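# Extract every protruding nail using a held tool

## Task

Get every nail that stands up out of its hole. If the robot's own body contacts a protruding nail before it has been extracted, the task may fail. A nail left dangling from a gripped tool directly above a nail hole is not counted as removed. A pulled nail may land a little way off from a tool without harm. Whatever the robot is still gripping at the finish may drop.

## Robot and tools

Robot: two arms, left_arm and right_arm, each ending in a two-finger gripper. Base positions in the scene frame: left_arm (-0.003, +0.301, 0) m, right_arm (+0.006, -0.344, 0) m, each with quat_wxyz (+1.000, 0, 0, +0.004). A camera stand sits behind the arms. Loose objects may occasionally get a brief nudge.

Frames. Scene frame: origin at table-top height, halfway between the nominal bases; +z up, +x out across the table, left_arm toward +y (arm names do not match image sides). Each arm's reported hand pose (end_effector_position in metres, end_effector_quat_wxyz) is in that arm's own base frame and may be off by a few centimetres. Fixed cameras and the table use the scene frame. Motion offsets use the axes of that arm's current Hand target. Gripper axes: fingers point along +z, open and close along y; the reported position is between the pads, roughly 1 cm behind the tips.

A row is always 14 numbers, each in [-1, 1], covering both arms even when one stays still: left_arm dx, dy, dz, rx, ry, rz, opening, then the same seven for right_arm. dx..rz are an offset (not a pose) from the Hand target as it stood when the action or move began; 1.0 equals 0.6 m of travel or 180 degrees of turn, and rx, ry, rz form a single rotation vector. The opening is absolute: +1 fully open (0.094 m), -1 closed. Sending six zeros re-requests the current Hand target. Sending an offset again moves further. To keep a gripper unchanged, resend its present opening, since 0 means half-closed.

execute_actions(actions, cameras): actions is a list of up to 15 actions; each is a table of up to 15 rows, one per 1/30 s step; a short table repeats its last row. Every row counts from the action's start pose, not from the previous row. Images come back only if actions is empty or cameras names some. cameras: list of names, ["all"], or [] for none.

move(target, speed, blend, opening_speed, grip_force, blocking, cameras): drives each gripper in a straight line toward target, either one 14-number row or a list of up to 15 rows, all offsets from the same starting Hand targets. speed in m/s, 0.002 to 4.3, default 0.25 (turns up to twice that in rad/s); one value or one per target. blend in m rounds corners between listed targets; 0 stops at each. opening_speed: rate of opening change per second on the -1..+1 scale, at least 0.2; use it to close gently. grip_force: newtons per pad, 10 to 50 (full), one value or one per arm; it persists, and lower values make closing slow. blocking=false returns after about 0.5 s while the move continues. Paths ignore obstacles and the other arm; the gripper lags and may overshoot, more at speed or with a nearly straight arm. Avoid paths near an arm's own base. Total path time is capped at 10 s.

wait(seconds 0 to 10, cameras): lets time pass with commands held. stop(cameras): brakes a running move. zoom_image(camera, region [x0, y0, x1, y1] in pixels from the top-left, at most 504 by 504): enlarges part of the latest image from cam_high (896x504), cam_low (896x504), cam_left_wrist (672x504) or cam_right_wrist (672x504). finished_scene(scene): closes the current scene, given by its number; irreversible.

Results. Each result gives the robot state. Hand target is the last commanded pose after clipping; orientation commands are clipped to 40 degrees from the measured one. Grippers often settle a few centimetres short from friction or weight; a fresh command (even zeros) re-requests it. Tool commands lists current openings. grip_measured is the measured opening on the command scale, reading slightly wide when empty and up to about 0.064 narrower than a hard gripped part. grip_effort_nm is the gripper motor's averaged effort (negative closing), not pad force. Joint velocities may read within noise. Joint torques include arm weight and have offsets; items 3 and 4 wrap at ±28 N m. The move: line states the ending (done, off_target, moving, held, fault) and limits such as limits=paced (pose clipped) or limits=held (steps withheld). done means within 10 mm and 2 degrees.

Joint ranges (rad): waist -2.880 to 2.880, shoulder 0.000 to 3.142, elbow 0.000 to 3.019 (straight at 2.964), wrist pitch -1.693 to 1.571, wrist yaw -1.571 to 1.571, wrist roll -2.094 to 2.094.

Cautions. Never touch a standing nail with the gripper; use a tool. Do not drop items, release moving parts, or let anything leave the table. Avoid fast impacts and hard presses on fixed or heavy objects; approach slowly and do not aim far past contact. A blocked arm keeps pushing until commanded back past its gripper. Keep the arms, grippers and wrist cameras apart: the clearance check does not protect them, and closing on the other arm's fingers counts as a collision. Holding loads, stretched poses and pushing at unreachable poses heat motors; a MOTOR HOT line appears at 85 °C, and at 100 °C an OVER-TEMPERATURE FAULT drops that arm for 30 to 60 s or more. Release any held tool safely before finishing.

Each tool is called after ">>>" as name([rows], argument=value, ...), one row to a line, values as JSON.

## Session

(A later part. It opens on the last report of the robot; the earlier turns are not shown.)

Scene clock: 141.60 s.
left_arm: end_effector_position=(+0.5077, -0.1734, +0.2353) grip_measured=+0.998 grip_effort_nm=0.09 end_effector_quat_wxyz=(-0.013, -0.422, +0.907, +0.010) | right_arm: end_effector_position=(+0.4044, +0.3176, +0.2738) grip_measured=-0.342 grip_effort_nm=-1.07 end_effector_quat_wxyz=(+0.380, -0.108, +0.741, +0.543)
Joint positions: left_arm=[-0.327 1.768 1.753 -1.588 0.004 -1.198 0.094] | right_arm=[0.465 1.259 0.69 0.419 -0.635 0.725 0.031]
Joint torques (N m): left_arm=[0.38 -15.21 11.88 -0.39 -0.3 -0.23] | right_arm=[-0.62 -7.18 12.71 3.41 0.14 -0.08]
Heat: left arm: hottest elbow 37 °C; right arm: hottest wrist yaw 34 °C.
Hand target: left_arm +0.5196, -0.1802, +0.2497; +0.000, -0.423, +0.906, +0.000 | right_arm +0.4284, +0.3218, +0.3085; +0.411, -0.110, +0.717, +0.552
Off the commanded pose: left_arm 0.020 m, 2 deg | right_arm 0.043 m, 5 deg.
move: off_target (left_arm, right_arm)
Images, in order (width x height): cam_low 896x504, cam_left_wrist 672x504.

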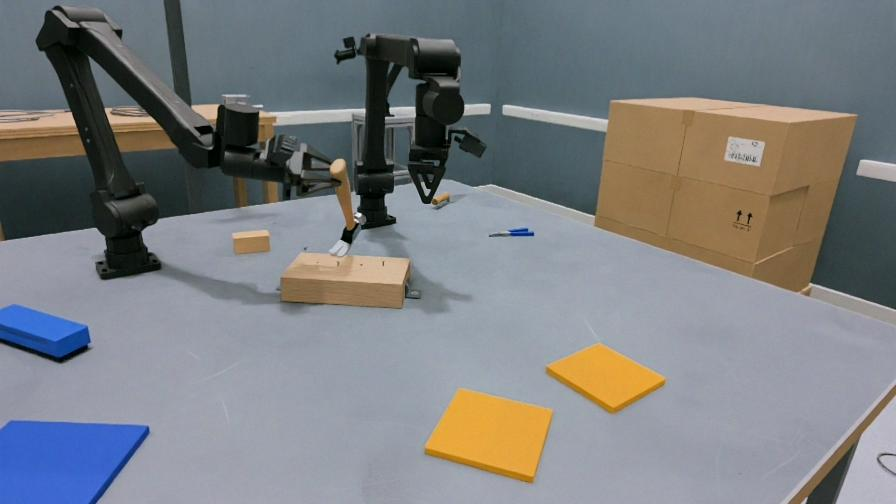

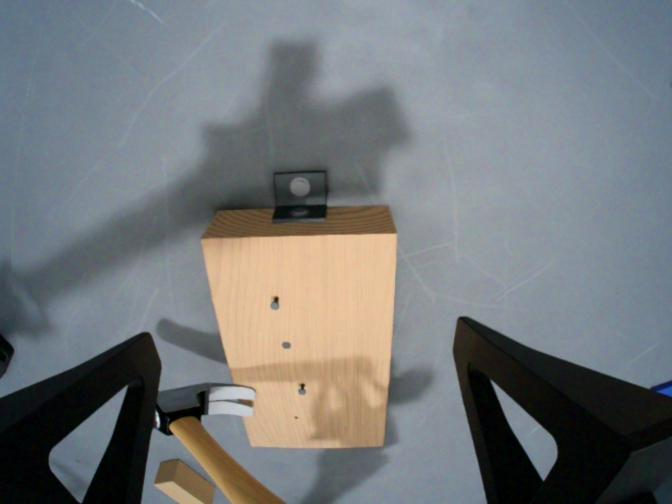

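>>> move([
  [0,0,0,0,0,0,1,-0.0238,0.0234,-0.0018,0,0,0,-0.8],
  [0,0,0,0,0,0,1,-0.0333,0.0181,0.0556,0,0.045,0,-0.8],
], cameras=["cam_left_wrist","cam_low","cam_right_wrist"], speed=0.1)

>>> zoom_image(camera="cam_left_wrist", region=[180, 340, 360, 480])

>>> zoom_image(camera="cam_low", region=[290, 210, 390, 290])

Scene clock: 144.10 s.
left_arm: end_effector_position=(+0.5077, -0.1734, +0.2353) grip_measured=+0.998 grip_effort_nm=0.09 end_effector_quat_wxyz=(-0.013, -0.422, +0.907, +0.010) | right_arm: end_effector_position=(+0.4309, +0.3394, +0.2821) grip_measured=-0.342 grip_effort_nm=-1.07 end_effector_quat_wxyz=(+0.340, -0.149, +0.766, +0.525)
Joint positions: left_arm=[-0.327 1.768 1.753 -1.588 0.004 -1.198 0.094] | right_arm=[0.461 1.333 0.861 0.184 -0.706 0.614 0.031]
Joint torques (N m): left_arm=[0.38 -15.15 11.88 -0.4 -0.31 -0.24] | right_arm=[0.85 -10.46 14.46 1.98 -0.37 0.24]
Heat: left arm: hottest elbow 37 °C; right arm: hottest elbow 33 °C.
Hand target: left_arm +0.5196, -0.1802, +0.2497; +0.000, -0.423, +0.906, +0.000 | right_arm +0.4501, +0.3493, +0.3288; +0.360, -0.149, +0.744, +0.543
Off the commanded pose: left_arm 0.020 m, 2 deg | right_arm 0.051 m, 4 deg.
move: off_target (left_arm, right_arm)
Images, in order (width x height): cam_low 896x504, cam_left_wrist 672x504, cam_right_wrist 672x504.

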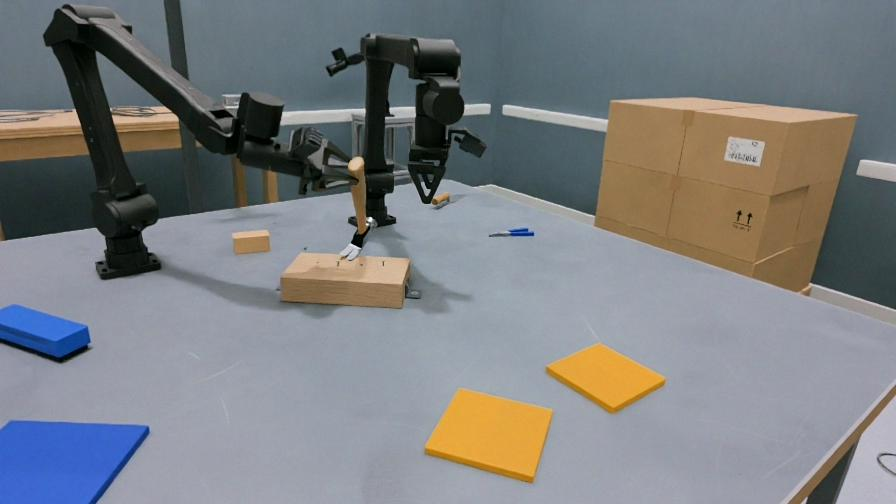

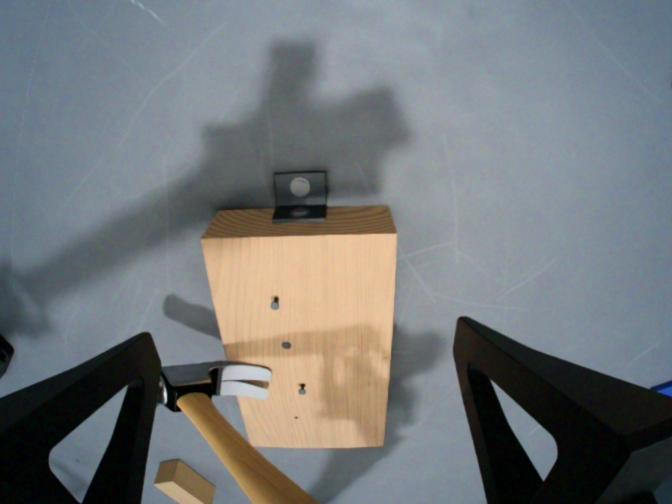

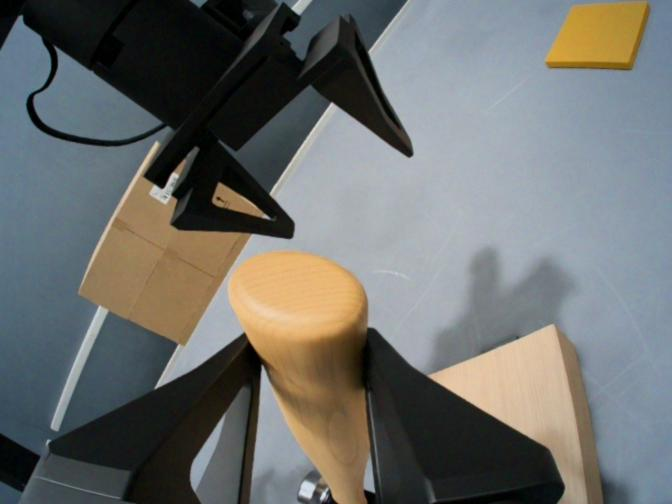

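Scaled by 2.800 from the camera's 672x504 image, which has a finer 960x720 frame.

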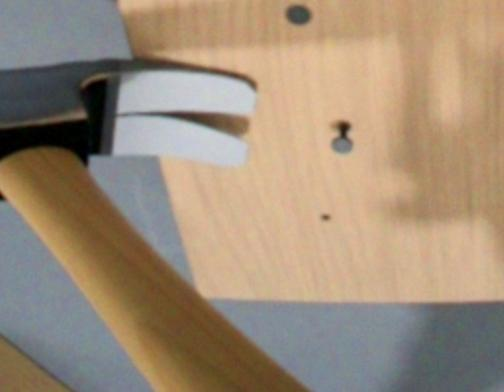

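Scaled by 5.040 from the camera's 896x504 image, which has a finer 1280x720 frame.

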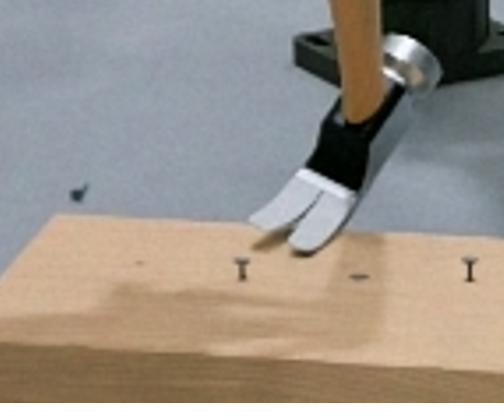

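>>> move(target=[0,0,0,0,0,0,1,0.033,-0.004,-0.060,-0.106,-0.043,-0.042,-0.8], cameras=["cam_left_wrist","cam_low","cam_right_wrist"], speed=0.15)

>>> zoom_image(camera="cam_left_wrist", region=[180, 340, 360, 480])

>>> zoom_image(camera="cam_low", region=[290, 210, 390, 290])

Scene clock: 148.77 s.
left_arm: end_effector_position=(+0.5077, -0.1734, +0.2353) grip_measured=+0.998 grip_effort_nm=0.09 end_effector_quat_wxyz=(-0.013, -0.422, +0.907, +0.010) | right_arm: end_effector_position=(+0.4213, +0.3221, +0.3076) grip_measured=-0.342 grip_effort_nm=-1.07 end_effector_quat_wxyz=(+0.415, -0.233, +0.615, +0.629)
Joint positions: left_arm=[-0.327 1.768 1.753 -1.588 0.004 -1.198 0.094] | right_arm=[0.383 1.467 0.762 0.942 -0.954 0.82 0.031]
Joint torques (N m): left_arm=[0.26 -15.21 11.86 -0.4 -0.31 -0.24] | right_arm=[0.09 -11.69 7.39 3.19 0.35 0.55]
Heat: left arm: hottest elbow 37 °C; right arm: hottest elbow 34 °C.
Hand target: left_arm +0.5196, -0.1802, +0.2497; +0.000, -0.423, +0.906, +0.000 | right_arm +0.4244, +0.3189, +0.3186; +0.414, -0.218, +0.607, +0.642
Off the commanded pose: left_arm 0.020 m, 2 deg | right_arm 0.012 m, 2 deg.
move: off_target (left_arm, right_arm)
Images, in order (width x height): cam_low 896x504, cam_left_wrist 672x504, cam_right_wrist 672x504.

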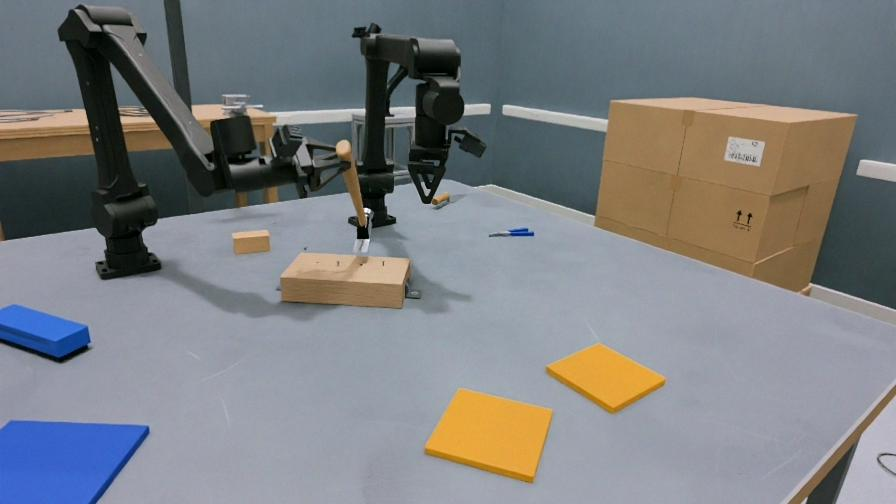

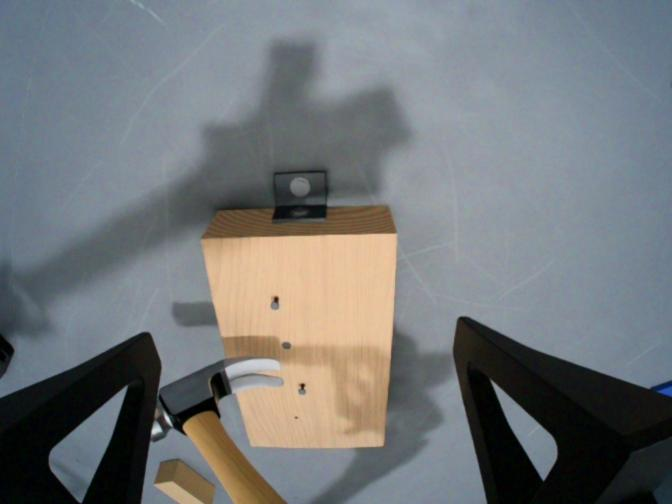

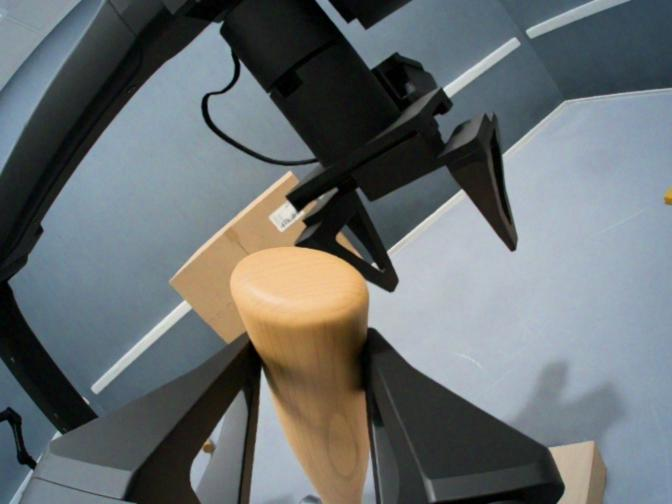

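Scaled by 2.800 from the camera's 672x504 image, which has a finer 960x720 frame.

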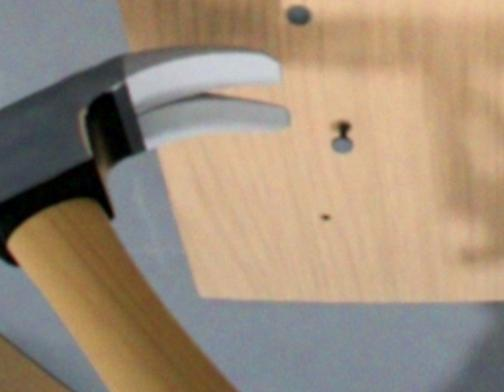

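Scaled by 5.040 from the camera's 896x504 image, which has a finer 1280x720 frame.

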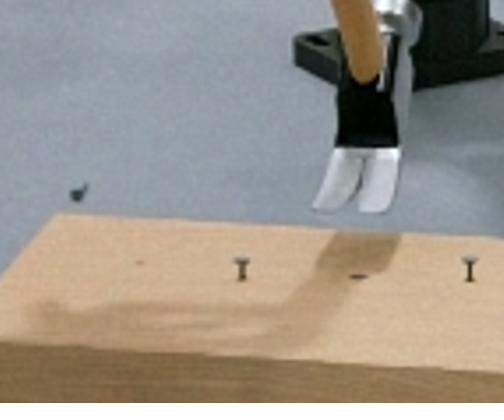

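>>> move(target=[0,0,0,0,0,0,1,0.0319,0.006,-0.0517,0,0,0,-0.8], cameras=["cam_left_wrist","cam_low"], speed=0.15)

>>> zoom_image(camera="cam_left_wrist", region=[180, 340, 360, 480])

>>> zoom_image(camera="cam_low", region=[290, 210, 390, 290])

Scene clock: 150.37 s.
left_arm: end_effector_position=(+0.5077, -0.1734, +0.2353) grip_measured=+0.998 grip_effort_nm=0.09 end_effector_quat_wxyz=(-0.013, -0.422, +0.907, +0.010) | right_arm: end_effector_position=(+0.4051, +0.2996, +0.2811) grip_measured=-0.342 grip_effort_nm=-1.07 end_effector_quat_wxyz=(+0.409, -0.227, +0.619, +0.630)
Joint positions: left_arm=[-0.327 1.768 1.753 -1.588 0.004 -1.198 0.094] | right_arm=[0.345 1.467 0.671 1.034 -0.988 0.843 0.031]
Joint torques (N m): left_arm=[0.32 -15.27 11.9 -0.42 -0.31 -0.24] | right_arm=[0.5 -12.57 6.64 3.15 0.34 0.51]
Heat: left arm: hottest elbow 37 °C; right arm: hottest elbow 34 °C.
Hand target: left_arm +0.5196, -0.1802, +0.2497; +0.000, -0.423, +0.906, +0.000 | right_arm +0.4038, +0.2945, +0.3006; +0.414, -0.218, +0.607, +0.642
Off the commanded pose: left_arm 0.020 m, 2 deg | right_arm 0.020 m, 2 deg.
move: off_target (left_arm, right_arm)
Images, in order (width x height): cam_low 896x504, cam_left_wrist 672x504.

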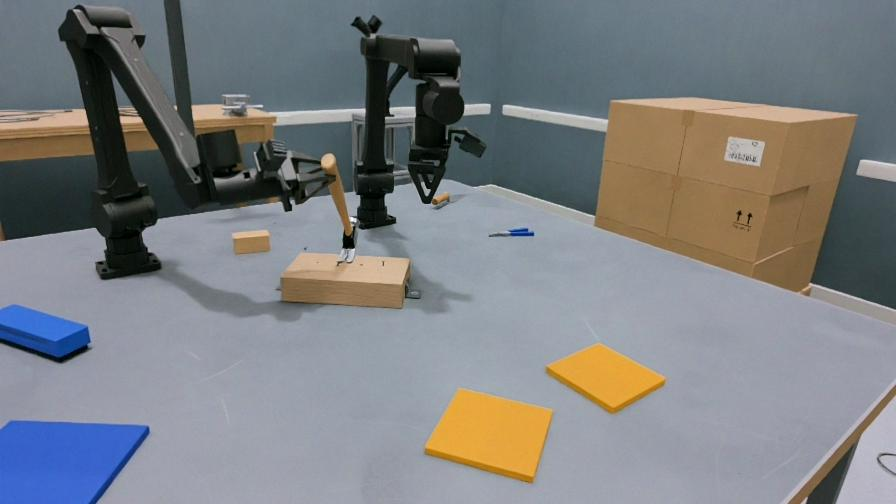

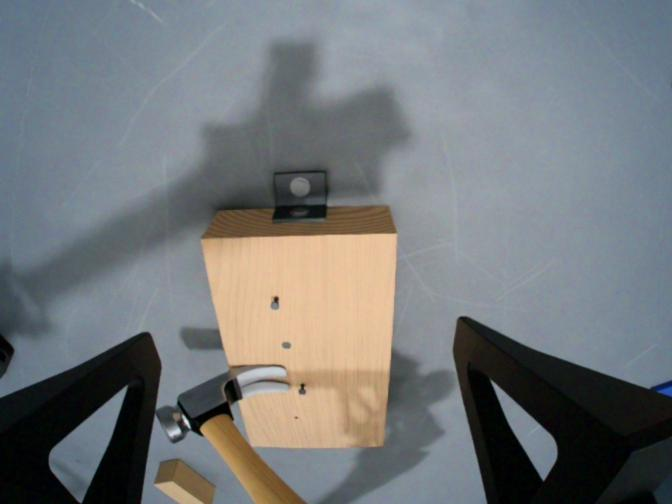

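Scaled by 2.800 from the camera's 672x504 image, which has a finer 960x720 frame.

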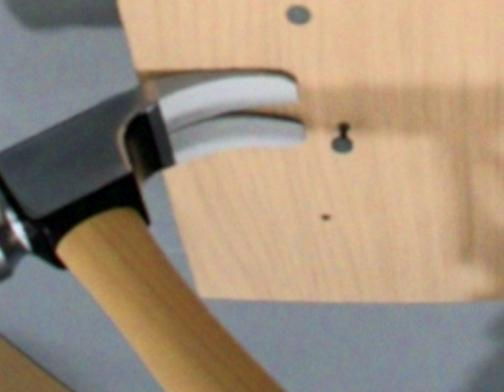

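Scaled by 5.040 from the camera's 896x504 image, which has a finer 1280x720 frame.

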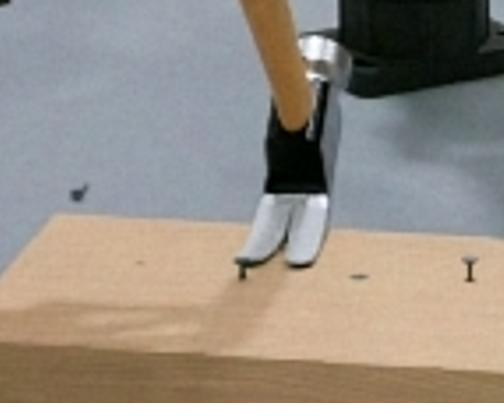

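>>> move([
  [0,0,0,0,0,0,1,-0.0007,0.0285,0.0145,0,0,0,-0.8],
  [0,0,0,0,0,0,1,0.0022,0.0368,-0.0016,0,0,0,-0.8],
  [0,0,0,0,0,0,1,0.0166,0.0258,-0.005,0,0,0,-0.8],
], speed=0.06, cameras=["cam_low","cam_left_wrist"])

>>> zoom_image(camera="cam_low", region=[290, 210, 390, 290])

>>> zoom_image(camera="cam_left_wrist", region=[180, 340, 360, 480])

Scene clock: 154.17 s.
left_arm: end_effector_position=(+0.5077, -0.1734, +0.2353) grip_measured=+0.998 grip_effort_nm=0.09 end_effector_quat_wxyz=(-0.013, -0.422, +0.907, +0.010) | right_arm: end_effector_position=(+0.3850, +0.3001, +0.2821) grip_measured=-0.342 grip_effort_nm=-1.07 end_effector_quat_wxyz=(+0.406, -0.225, +0.621, +0.632)
Joint positions: left_arm=[-0.327 1.768 1.753 -1.588 0.004 -1.198 0.094] | right_arm=[0.364 1.416 0.624 1.022 -0.972 0.843 0.031]
Joint torques (N m): left_arm=[0.32 -15.15 11.88 -0.39 -0.31 -0.24] | right_arm=[-0.26 -11.05 6.94 3.17 0.37 0.43]
Heat: left arm: hottest elbow 37 °C; right arm: hottest elbow 33 °C.
Hand target: left_arm +0.5196, -0.1802, +0.2497; +0.000, -0.423, +0.906, +0.000 | right_arm +0.3853, +0.2955, +0.3016; +0.414, -0.218, +0.607, +0.642
Off the commanded pose: left_arm 0.020 m, 2 deg | right_arm 0.020 m, 2 deg.
move: off_target (left_arm, right_arm)
Images, in order (width x height): cam_low 896x504, cam_left_wrist 672x504.

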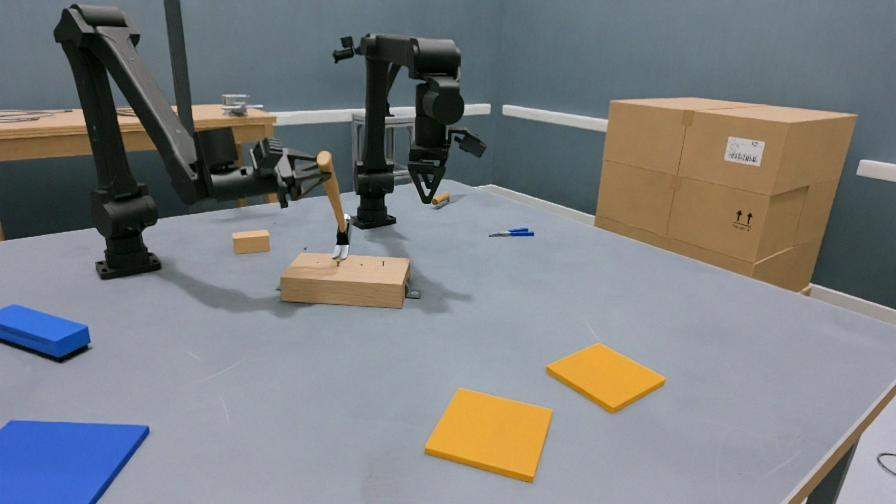

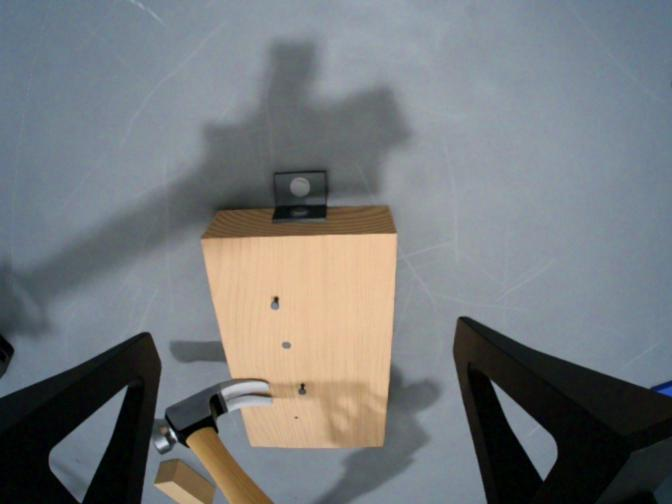

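Scaled by 5.040 from the camera's 896x504 image, which has a finer 1280x720 frame.

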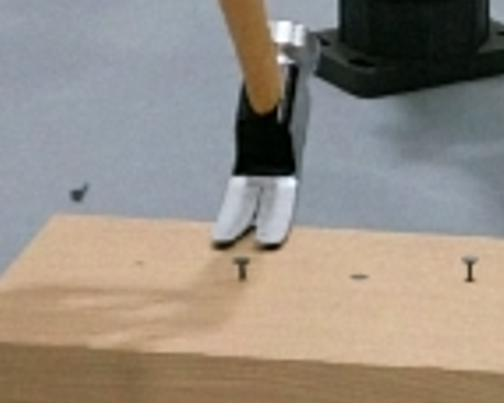

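Scaled by 2.800 from the camera's 672x504 image, which has a finer 960x720 frame.

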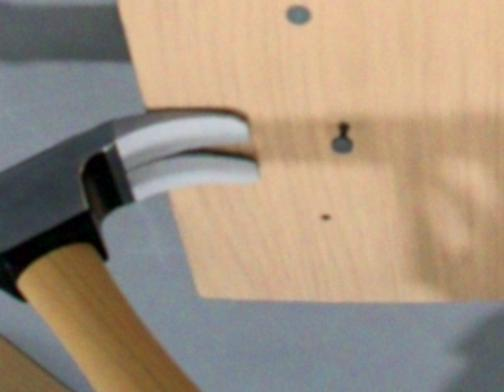

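>>> move([
  [0,0,0,0,0,0,1,-0.0213,-0.0258,-0.0075,0,0,0,-0.8],
  [0,0,0,0,0,0,1,-0.0134,-0.0318,-0.0092,0,0,0,-0.8],
], speed=0.05, cameras=["cam_low","cam_left_wrist"])

>>> zoom_image(camera="cam_low", region=[290, 210, 390, 290])

>>> zoom_image(camera="cam_left_wrist", region=[180, 340, 360, 480])

Scene clock: 156.50 s.
left_arm: end_effector_position=(+0.5077, -0.1734, +0.2353) grip_measured=+0.998 grip_effort_nm=0.09 end_effector_quat_wxyz=(-0.013, -0.422, +0.907, +0.010) | right_arm: end_effector_position=(+0.3919, +0.2867, +0.2790) grip_measured=-0.342 grip_effort_nm=-1.07 end_effector_quat_wxyz=(+0.407, -0.224, +0.618, +0.634)
Joint positions: left_arm=[-0.327 1.768 1.753 -1.588 0.004 -1.198 0.094] | right_arm=[0.325 1.438 0.624 1.07 -1.008 0.87 0.031]
Joint torques (N m): left_arm=[0.38 -15.15 11.86 -0.39 -0.31 -0.24] | right_arm=[-0.15 -9.23 9.05 2.67 0.4 0.36]
Heat: left arm: hottest elbow 37 °C; right arm: hottest elbow 33 °C.
Hand target: left_arm +0.5196, -0.1802, +0.2497; +0.000, -0.423, +0.906, +0.000 | right_arm +0.4037, +0.2866, +0.2955; +0.414, -0.218, +0.607, +0.642
Off the commanded pose: left_arm 0.020 m, 2 deg | right_arm 0.020 m, 2 deg.
move: off_target (left_arm, right_arm)
Images, in order (width x height): cam_low 896x504, cam_left_wrist 672x504.

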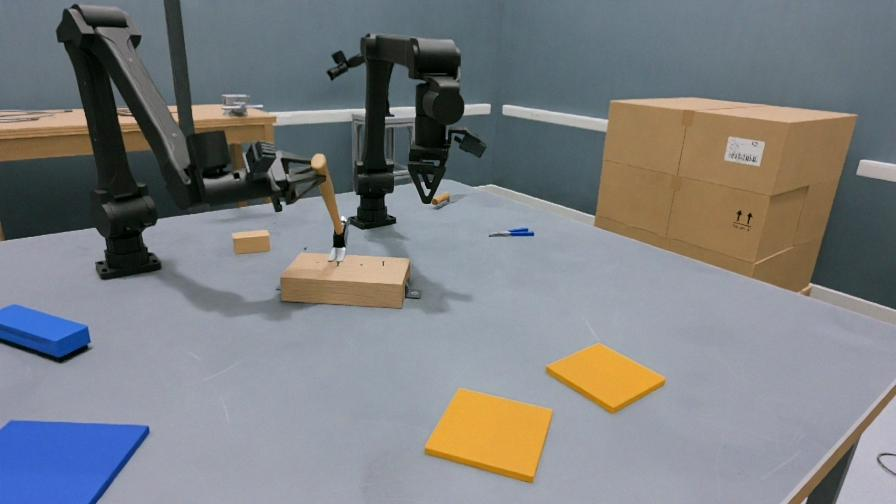

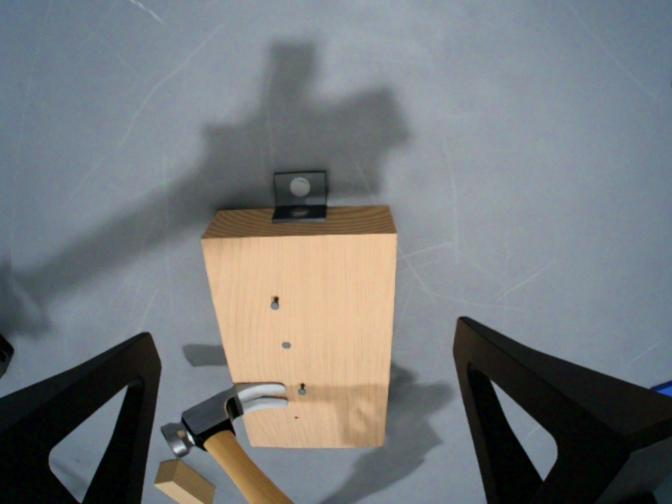

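Scaled by 5.040 from the camera's 896x504 image, which has a finer 1280x720 frame.

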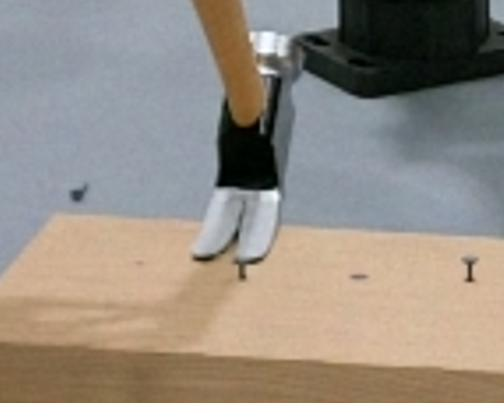

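Scaled by 2.800 from the camera's 672x504 image, which has a finer 960x720 frame.

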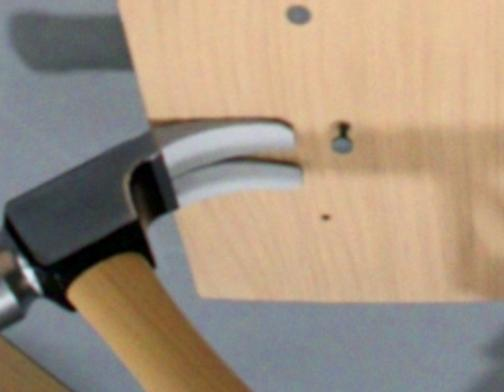

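>>> move([
  [0,0,0,0,0,0,1,-0.0028,-0.0081,0.0158,0,0,0,-0.8],
], speed=0.05, cameras=["cam_low","cam_left_wrist"])

>>> zoom_image(camera="cam_low", region=[290, 210, 390, 290])

>>> zoom_image(camera="cam_left_wrist", region=[180, 340, 360, 480])

Scene clock: 157.67 s.
left_arm: end_effector_position=(+0.5077, -0.1734, +0.2353) grip_measured=+0.998 grip_effort_nm=0.09 end_effector_quat_wxyz=(-0.013, -0.422, +0.907, +0.010) | right_arm: end_effector_position=(+0.3969, +0.2873, +0.2772) grip_measured=-0.342 grip_effort_nm=-1.07 end_effector_quat_wxyz=(+0.405, -0.215, +0.622, +0.636)
Joint positions: left_arm=[-0.327 1.768 1.753 -1.588 0.004 -1.198 0.094] | right_arm=[0.325 1.45 0.631 1.071 -0.997 0.884 0.031]
Joint torques (N m): left_arm=[0.38 -15.15 11.88 -0.4 -0.31 -0.24] | right_arm=[0.97 -8.29 10.14 2.54 0.5 0.16]
Heat: left arm: hottest elbow 37 °C; right arm: hottest elbow 33 °C.
Hand target: left_arm +0.5196, -0.1802, +0.2497; +0.000, -0.423, +0.906, +0.000 | right_arm +0.4106, +0.2949, +0.2955; +0.414, -0.218, +0.607, +0.642
Off the commanded pose: left_arm 0.020 m, 2 deg | right_arm 0.024 m, 2 deg.
move: off_target (left_arm, right_arm)
Images, in order (width x height): cam_low 896x504, cam_left_wrist 672x504.

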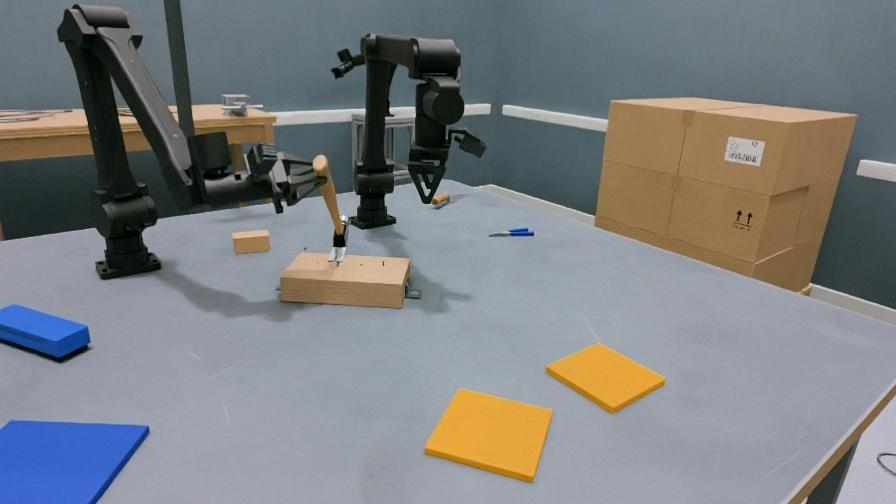

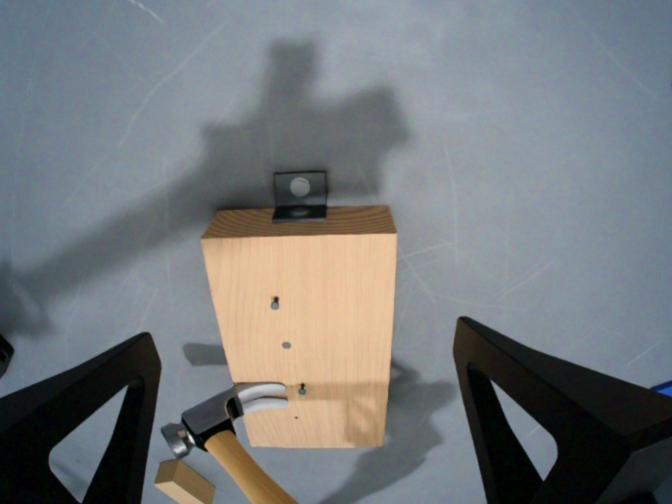

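Scaled by 5.040 from the camera's 896x504 image, which has a finer 1280x720 frame.

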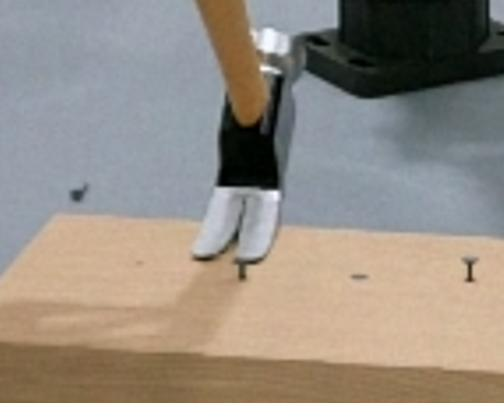

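Scaled by 2.800 from the camera's 672x504 image, which has a finer 960x720 frame.

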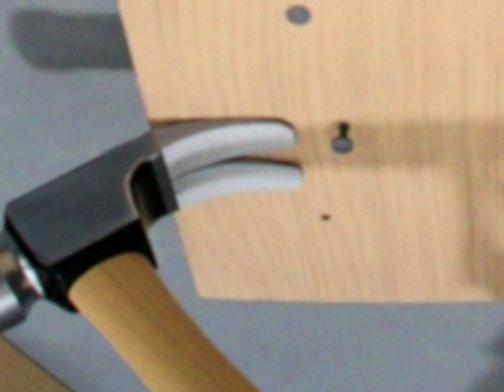

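>>> move([
  [0,0,0,0,0,0,1,-0.0262,0.02,0.0056,0,0,0,-0.8],
  [0,0,0,0,0,0,1,-0.010,0.008,0.002,0,0,0,-0.8],
], speed=0.08, cameras=["cam_low","cam_left_wrist"])

>>> zoom_image(camera="cam_low", region=[290, 210, 390, 290])

>>> zoom_image(camera="cam_left_wrist", region=[180, 340, 360, 480])

Scene clock: 159.03 s.
left_arm: end_effector_position=(+0.5077, -0.1734, +0.2353) grip_measured=+0.998 grip_effort_nm=0.09 end_effector_quat_wxyz=(-0.013, -0.422, +0.907, +0.010) | right_arm: end_effector_position=(+0.4007, +0.2886, +0.2769) grip_measured=-0.342 grip_effort_nm=-1.07 end_effector_quat_wxyz=(+0.398, -0.210, +0.628, +0.636)
Joint positions: left_arm=[-0.327 1.768 1.753 -1.588 0.004 -1.198 0.094] | right_arm=[0.325 1.45 0.642 1.039 -0.997 0.884 0.031]
Joint torques (N m): left_arm=[0.32 -15.09 11.86 -0.43 -0.3 -0.24] | right_arm=[1.26 -10.4 9.96 2.85 0.48 0.12]
Heat: left arm: hottest elbow 38 °C; right arm: hottest elbow 33 °C.
Hand target: left_arm +0.5196, -0.1802, +0.2497; +0.000, -0.423, +0.906, +0.000 | right_arm +0.4104, +0.2948, +0.3033; +0.414, -0.218, +0.607, +0.642
Off the commanded pose: left_arm 0.020 m, 2 deg | right_arm 0.029 m, 3 deg.
move: off_target (left_arm, right_arm)
Images, in order (width x height): cam_low 896x504, cam_left_wrist 672x504.

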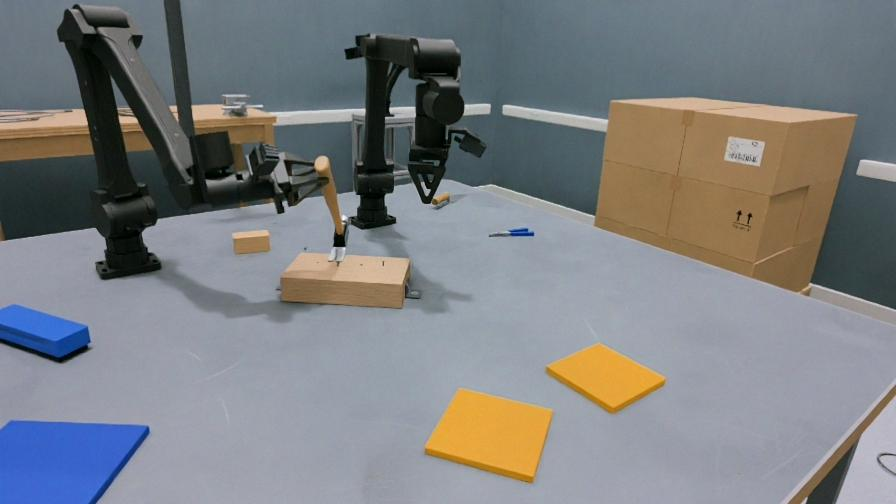

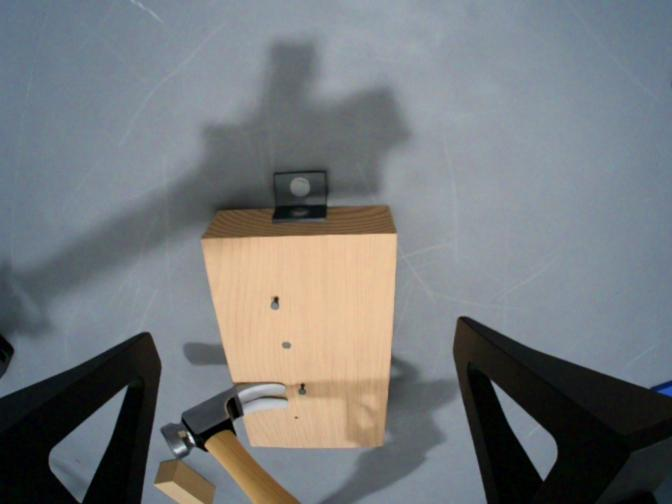

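Scaled by 5.040 from the camera's 896x504 image, which has a finer 1280x720 frame.

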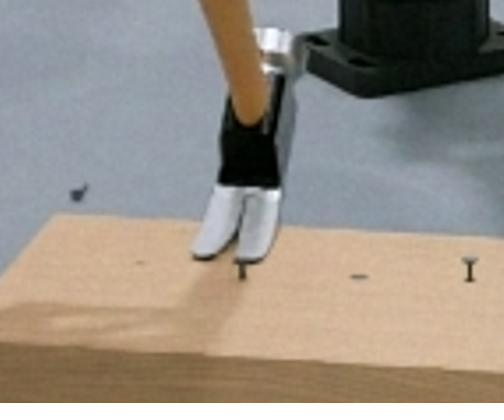

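Scaled by 2.800 from the camera's 672x504 image, which has a finer 960x720 frame.

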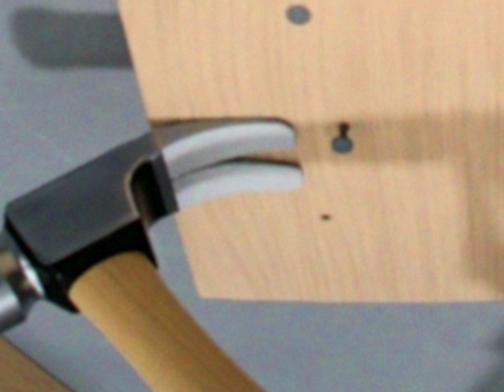

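>>> move([
  [0,0,0,0,0,0,1,-0.03,0.023,0.0064,0,0,0,-0.8],
], speed=0.08, cameras=["cam_low","cam_left_wrist"])

>>> zoom_image(camera="cam_low", region=[290, 210, 390, 290])

>>> zoom_image(camera="cam_left_wrist", region=[180, 340, 360, 480])

Scene clock: 160.27 s.
left_arm: end_effector_position=(+0.5077, -0.1734, +0.2353) grip_measured=+0.998 grip_effort_nm=0.09 end_effector_quat_wxyz=(-0.013, -0.422, +0.907, +0.010) | right_arm: end_effector_position=(+0.4014, +0.2887, +0.2771) grip_measured=-0.342 grip_effort_nm=-1.07 end_effector_quat_wxyz=(+0.392, -0.206, +0.634, +0.634)
Joint positions: left_arm=[-0.327 1.768 1.753 -1.588 0.004 -1.198 0.094] | right_arm=[0.325 1.439 0.646 1.001 -0.997 0.878 0.031]
Joint torques (N m): left_arm=[0.38 -15.15 11.88 -0.42 -0.31 -0.24] | right_arm=[1.9 -12.69 11.43 1.57 0.4 0.25]
Heat: left arm: hottest elbow 38 °C; right arm: hottest elbow 33 °C.
Hand target: left_arm +0.5196, -0.1802, +0.2497; +0.000, -0.423, +0.906, +0.000 | right_arm +0.4104, +0.2947, +0.3263; +0.414, -0.218, +0.607, +0.642
Off the commanded pose: left_arm 0.020 m, 2 deg | right_arm 0.050 m, 4 deg.
move: off_target (left_arm, right_arm)
Images, in order (width x height): cam_low 896x504, cam_left_wrist 672x504.

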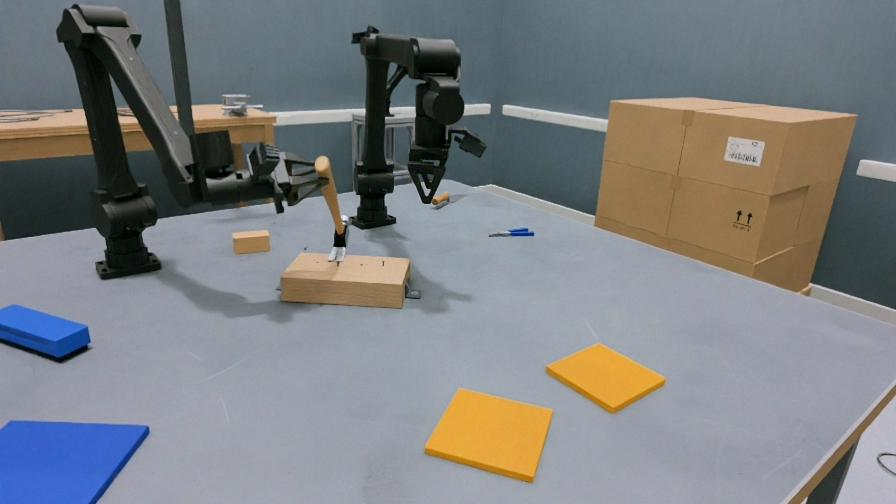

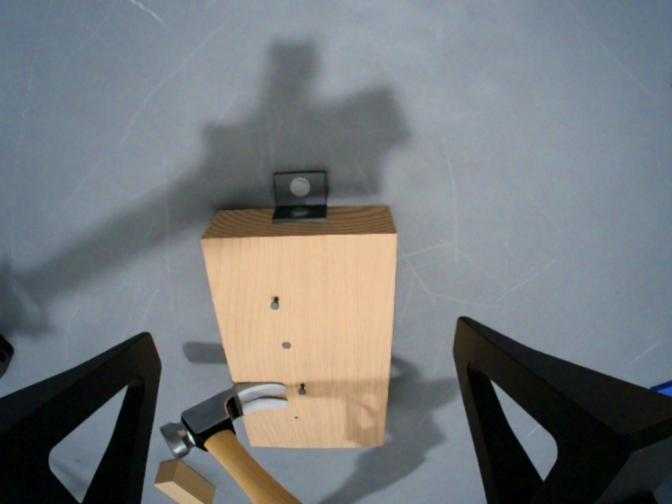

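Scaled by 5.040 from the camera's 896x504 image, which has a finer 1280x720 frame.

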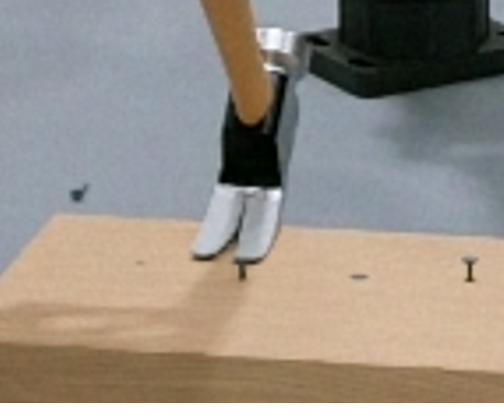

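Scaled by 2.800 from the camera's 672x504 image, which has a finer 960x720 frame.

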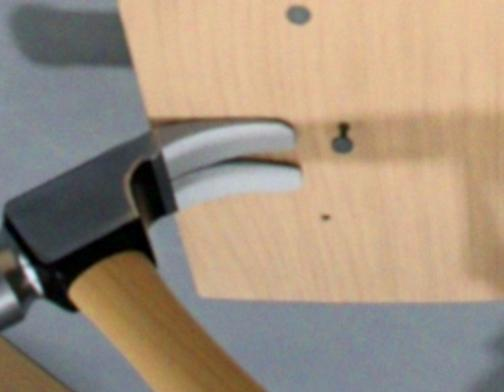

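>>> move([
  [0,0,0,0,0,0,1,-0.03,0.023,0.0064,0,0,0,-0.8],
], speed=0.08, cameras=["cam_low","cam_left_wrist"])

>>> zoom_image(camera="cam_low", region=[290, 210, 390, 290])

>>> zoom_image(camera="cam_left_wrist", region=[180, 340, 360, 480])

Scene clock: 161.57 s.
left_arm: end_effector_position=(+0.5077, -0.1734, +0.2353) grip_measured=+0.998 grip_effort_nm=0.09 end_effector_quat_wxyz=(-0.013, -0.422, +0.907, +0.010) | right_arm: end_effector_position=(+0.4020, +0.2889, +0.2973) grip_measured=-0.342 grip_effort_nm=-1.07 end_effector_quat_wxyz=(+0.392, -0.206, +0.635, +0.633)
Joint positions: left_arm=[-0.327 1.768 1.753 -1.588 0.004 -1.198 0.094] | right_arm=[0.325 1.39 0.671 0.921 -0.997 0.873 0.031]
Joint torques (N m): left_arm=[0.38 -15.21 11.88 -0.42 -0.31 -0.24] | right_arm=[0.97 -12.81 12.12 1.58 0.4 0.35]
Heat: left arm: hottest elbow 38 °C; right arm: hottest elbow 33 °C.
Hand target: left_arm +0.5196, -0.1802, +0.2497; +0.000, -0.423, +0.906, +0.000 | right_arm +0.4104, +0.2947, +0.3493; +0.414, -0.218, +0.607, +0.642
Off the commanded pose: left_arm 0.020 m, 2 deg | right_arm 0.053 m, 4 deg.
move: off_target (left_arm, right_arm)
Images, in order (width x height): cam_low 896x504, cam_left_wrist 672x504.

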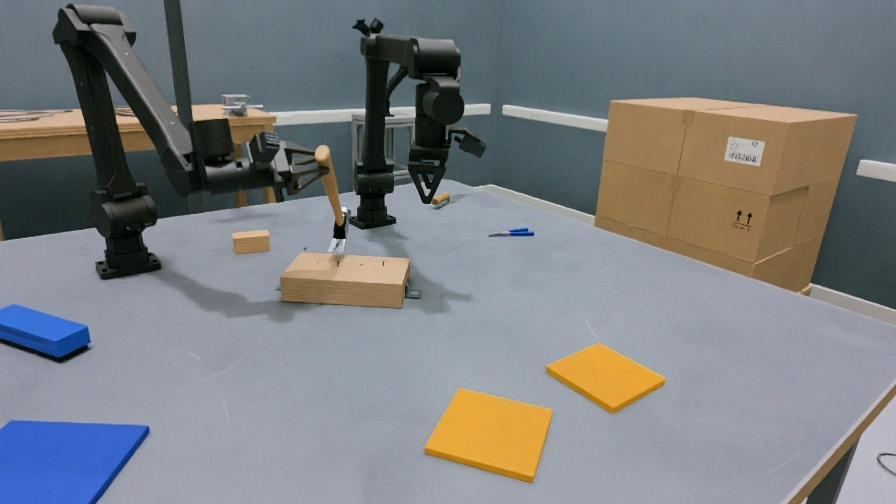

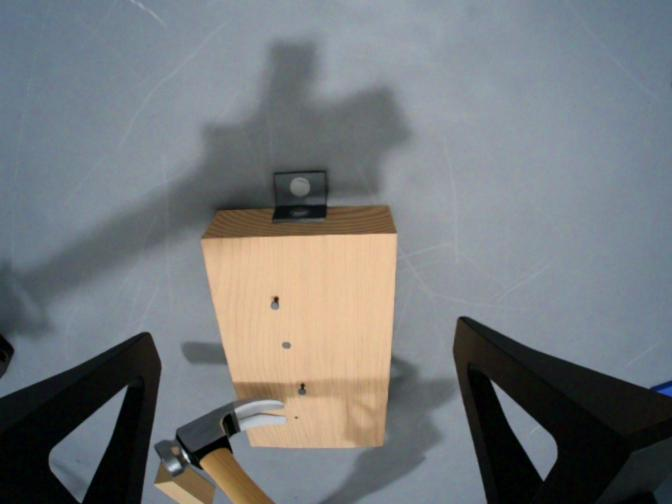

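Scaled by 5.040 from the camera's 896x504 image, which has a finer 1280x720 frame.

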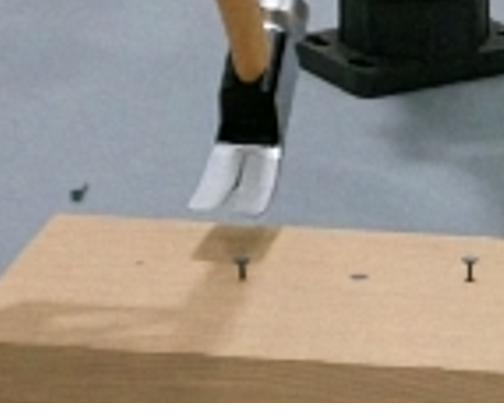

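Scaled by 2.800 from the camera's 672x504 image, which has a finer 960x720 frame.

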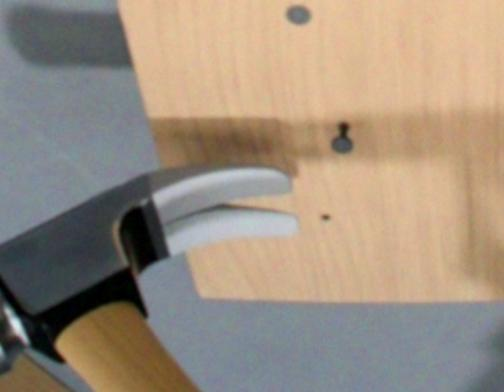

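>>> move([
  [0,0,0,0,0,0,1,-0.0039,-0.0113,0.0219,0,0,0,-0.8],
  [0,0,0,0,0,0,1,0.042,-0.0463,0.0122,0,0,0,-0.8],
], speed=0.08, cameras=["cam_low","cam_left_wrist"])

>>> zoom_image(camera="cam_low", region=[290, 210, 390, 290])

>>> zoom_image(camera="cam_left_wrist", region=[180, 340, 360, 480])

Scene clock: 163.73 s.
left_arm: end_effector_position=(+0.5077, -0.1734, +0.2353) grip_measured=+0.998 grip_effort_nm=0.09 end_effector_quat_wxyz=(-0.013, -0.422, +0.907, +0.010) | right_arm: end_effector_position=(+0.4155, +0.3010, +0.2894) grip_measured=-0.342 grip_effort_nm=-1.07 end_effector_quat_wxyz=(+0.403, -0.215, +0.626, +0.632)
Joint positions: left_arm=[-0.327 1.768 1.753 -1.588 0.004 -1.198 0.094] | right_arm=[0.342 1.461 0.703 0.981 -0.979 0.858 0.031]
Joint torques (N m): left_arm=[0.38 -15.21 11.88 -0.4 -0.3 -0.25] | right_arm=[1.32 -10.75 9.28 3.22 0.41 0.3]
Heat: left arm: hottest elbow 38 °C; right arm: hottest elbow 33 °C.
Hand target: left_arm +0.5196, -0.1802, +0.2497; +0.000, -0.423, +0.906, +0.000 | right_arm +0.4201, +0.3063, +0.3142; +0.414, -0.218, +0.607, +0.642
Off the commanded pose: left_arm 0.020 m, 2 deg | right_arm 0.026 m, 3 deg.
move: off_target (left_arm, right_arm)
Images, in order (width x height): cam_low 896x504, cam_left_wrist 672x504.

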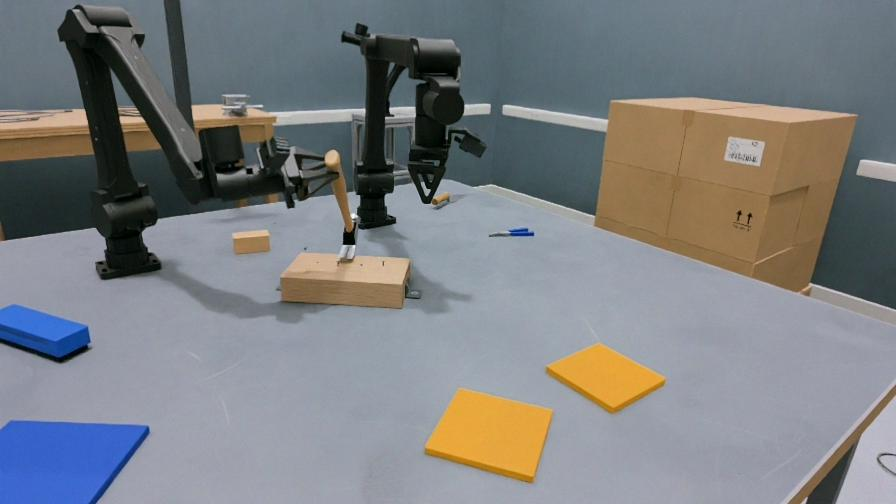

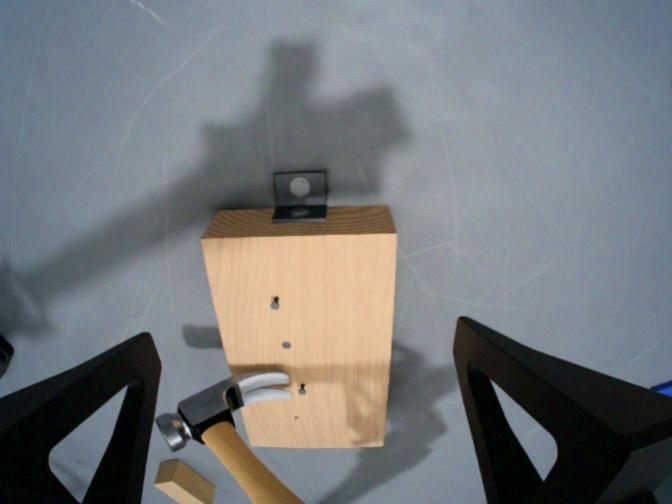

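Scaled by 5.040 from the camera's 896x504 image, which has a finer 1280x720 frame.

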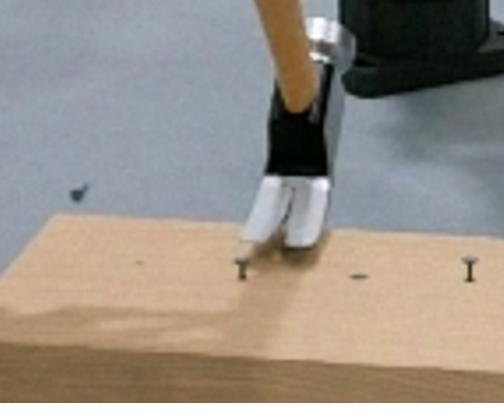

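Scaled by 2.800 from the camera's 672x504 image, which has a finer 960x720 frame.

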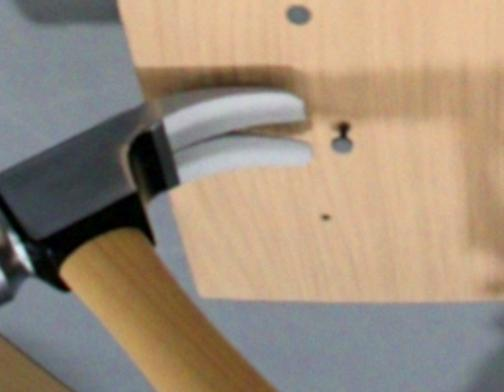

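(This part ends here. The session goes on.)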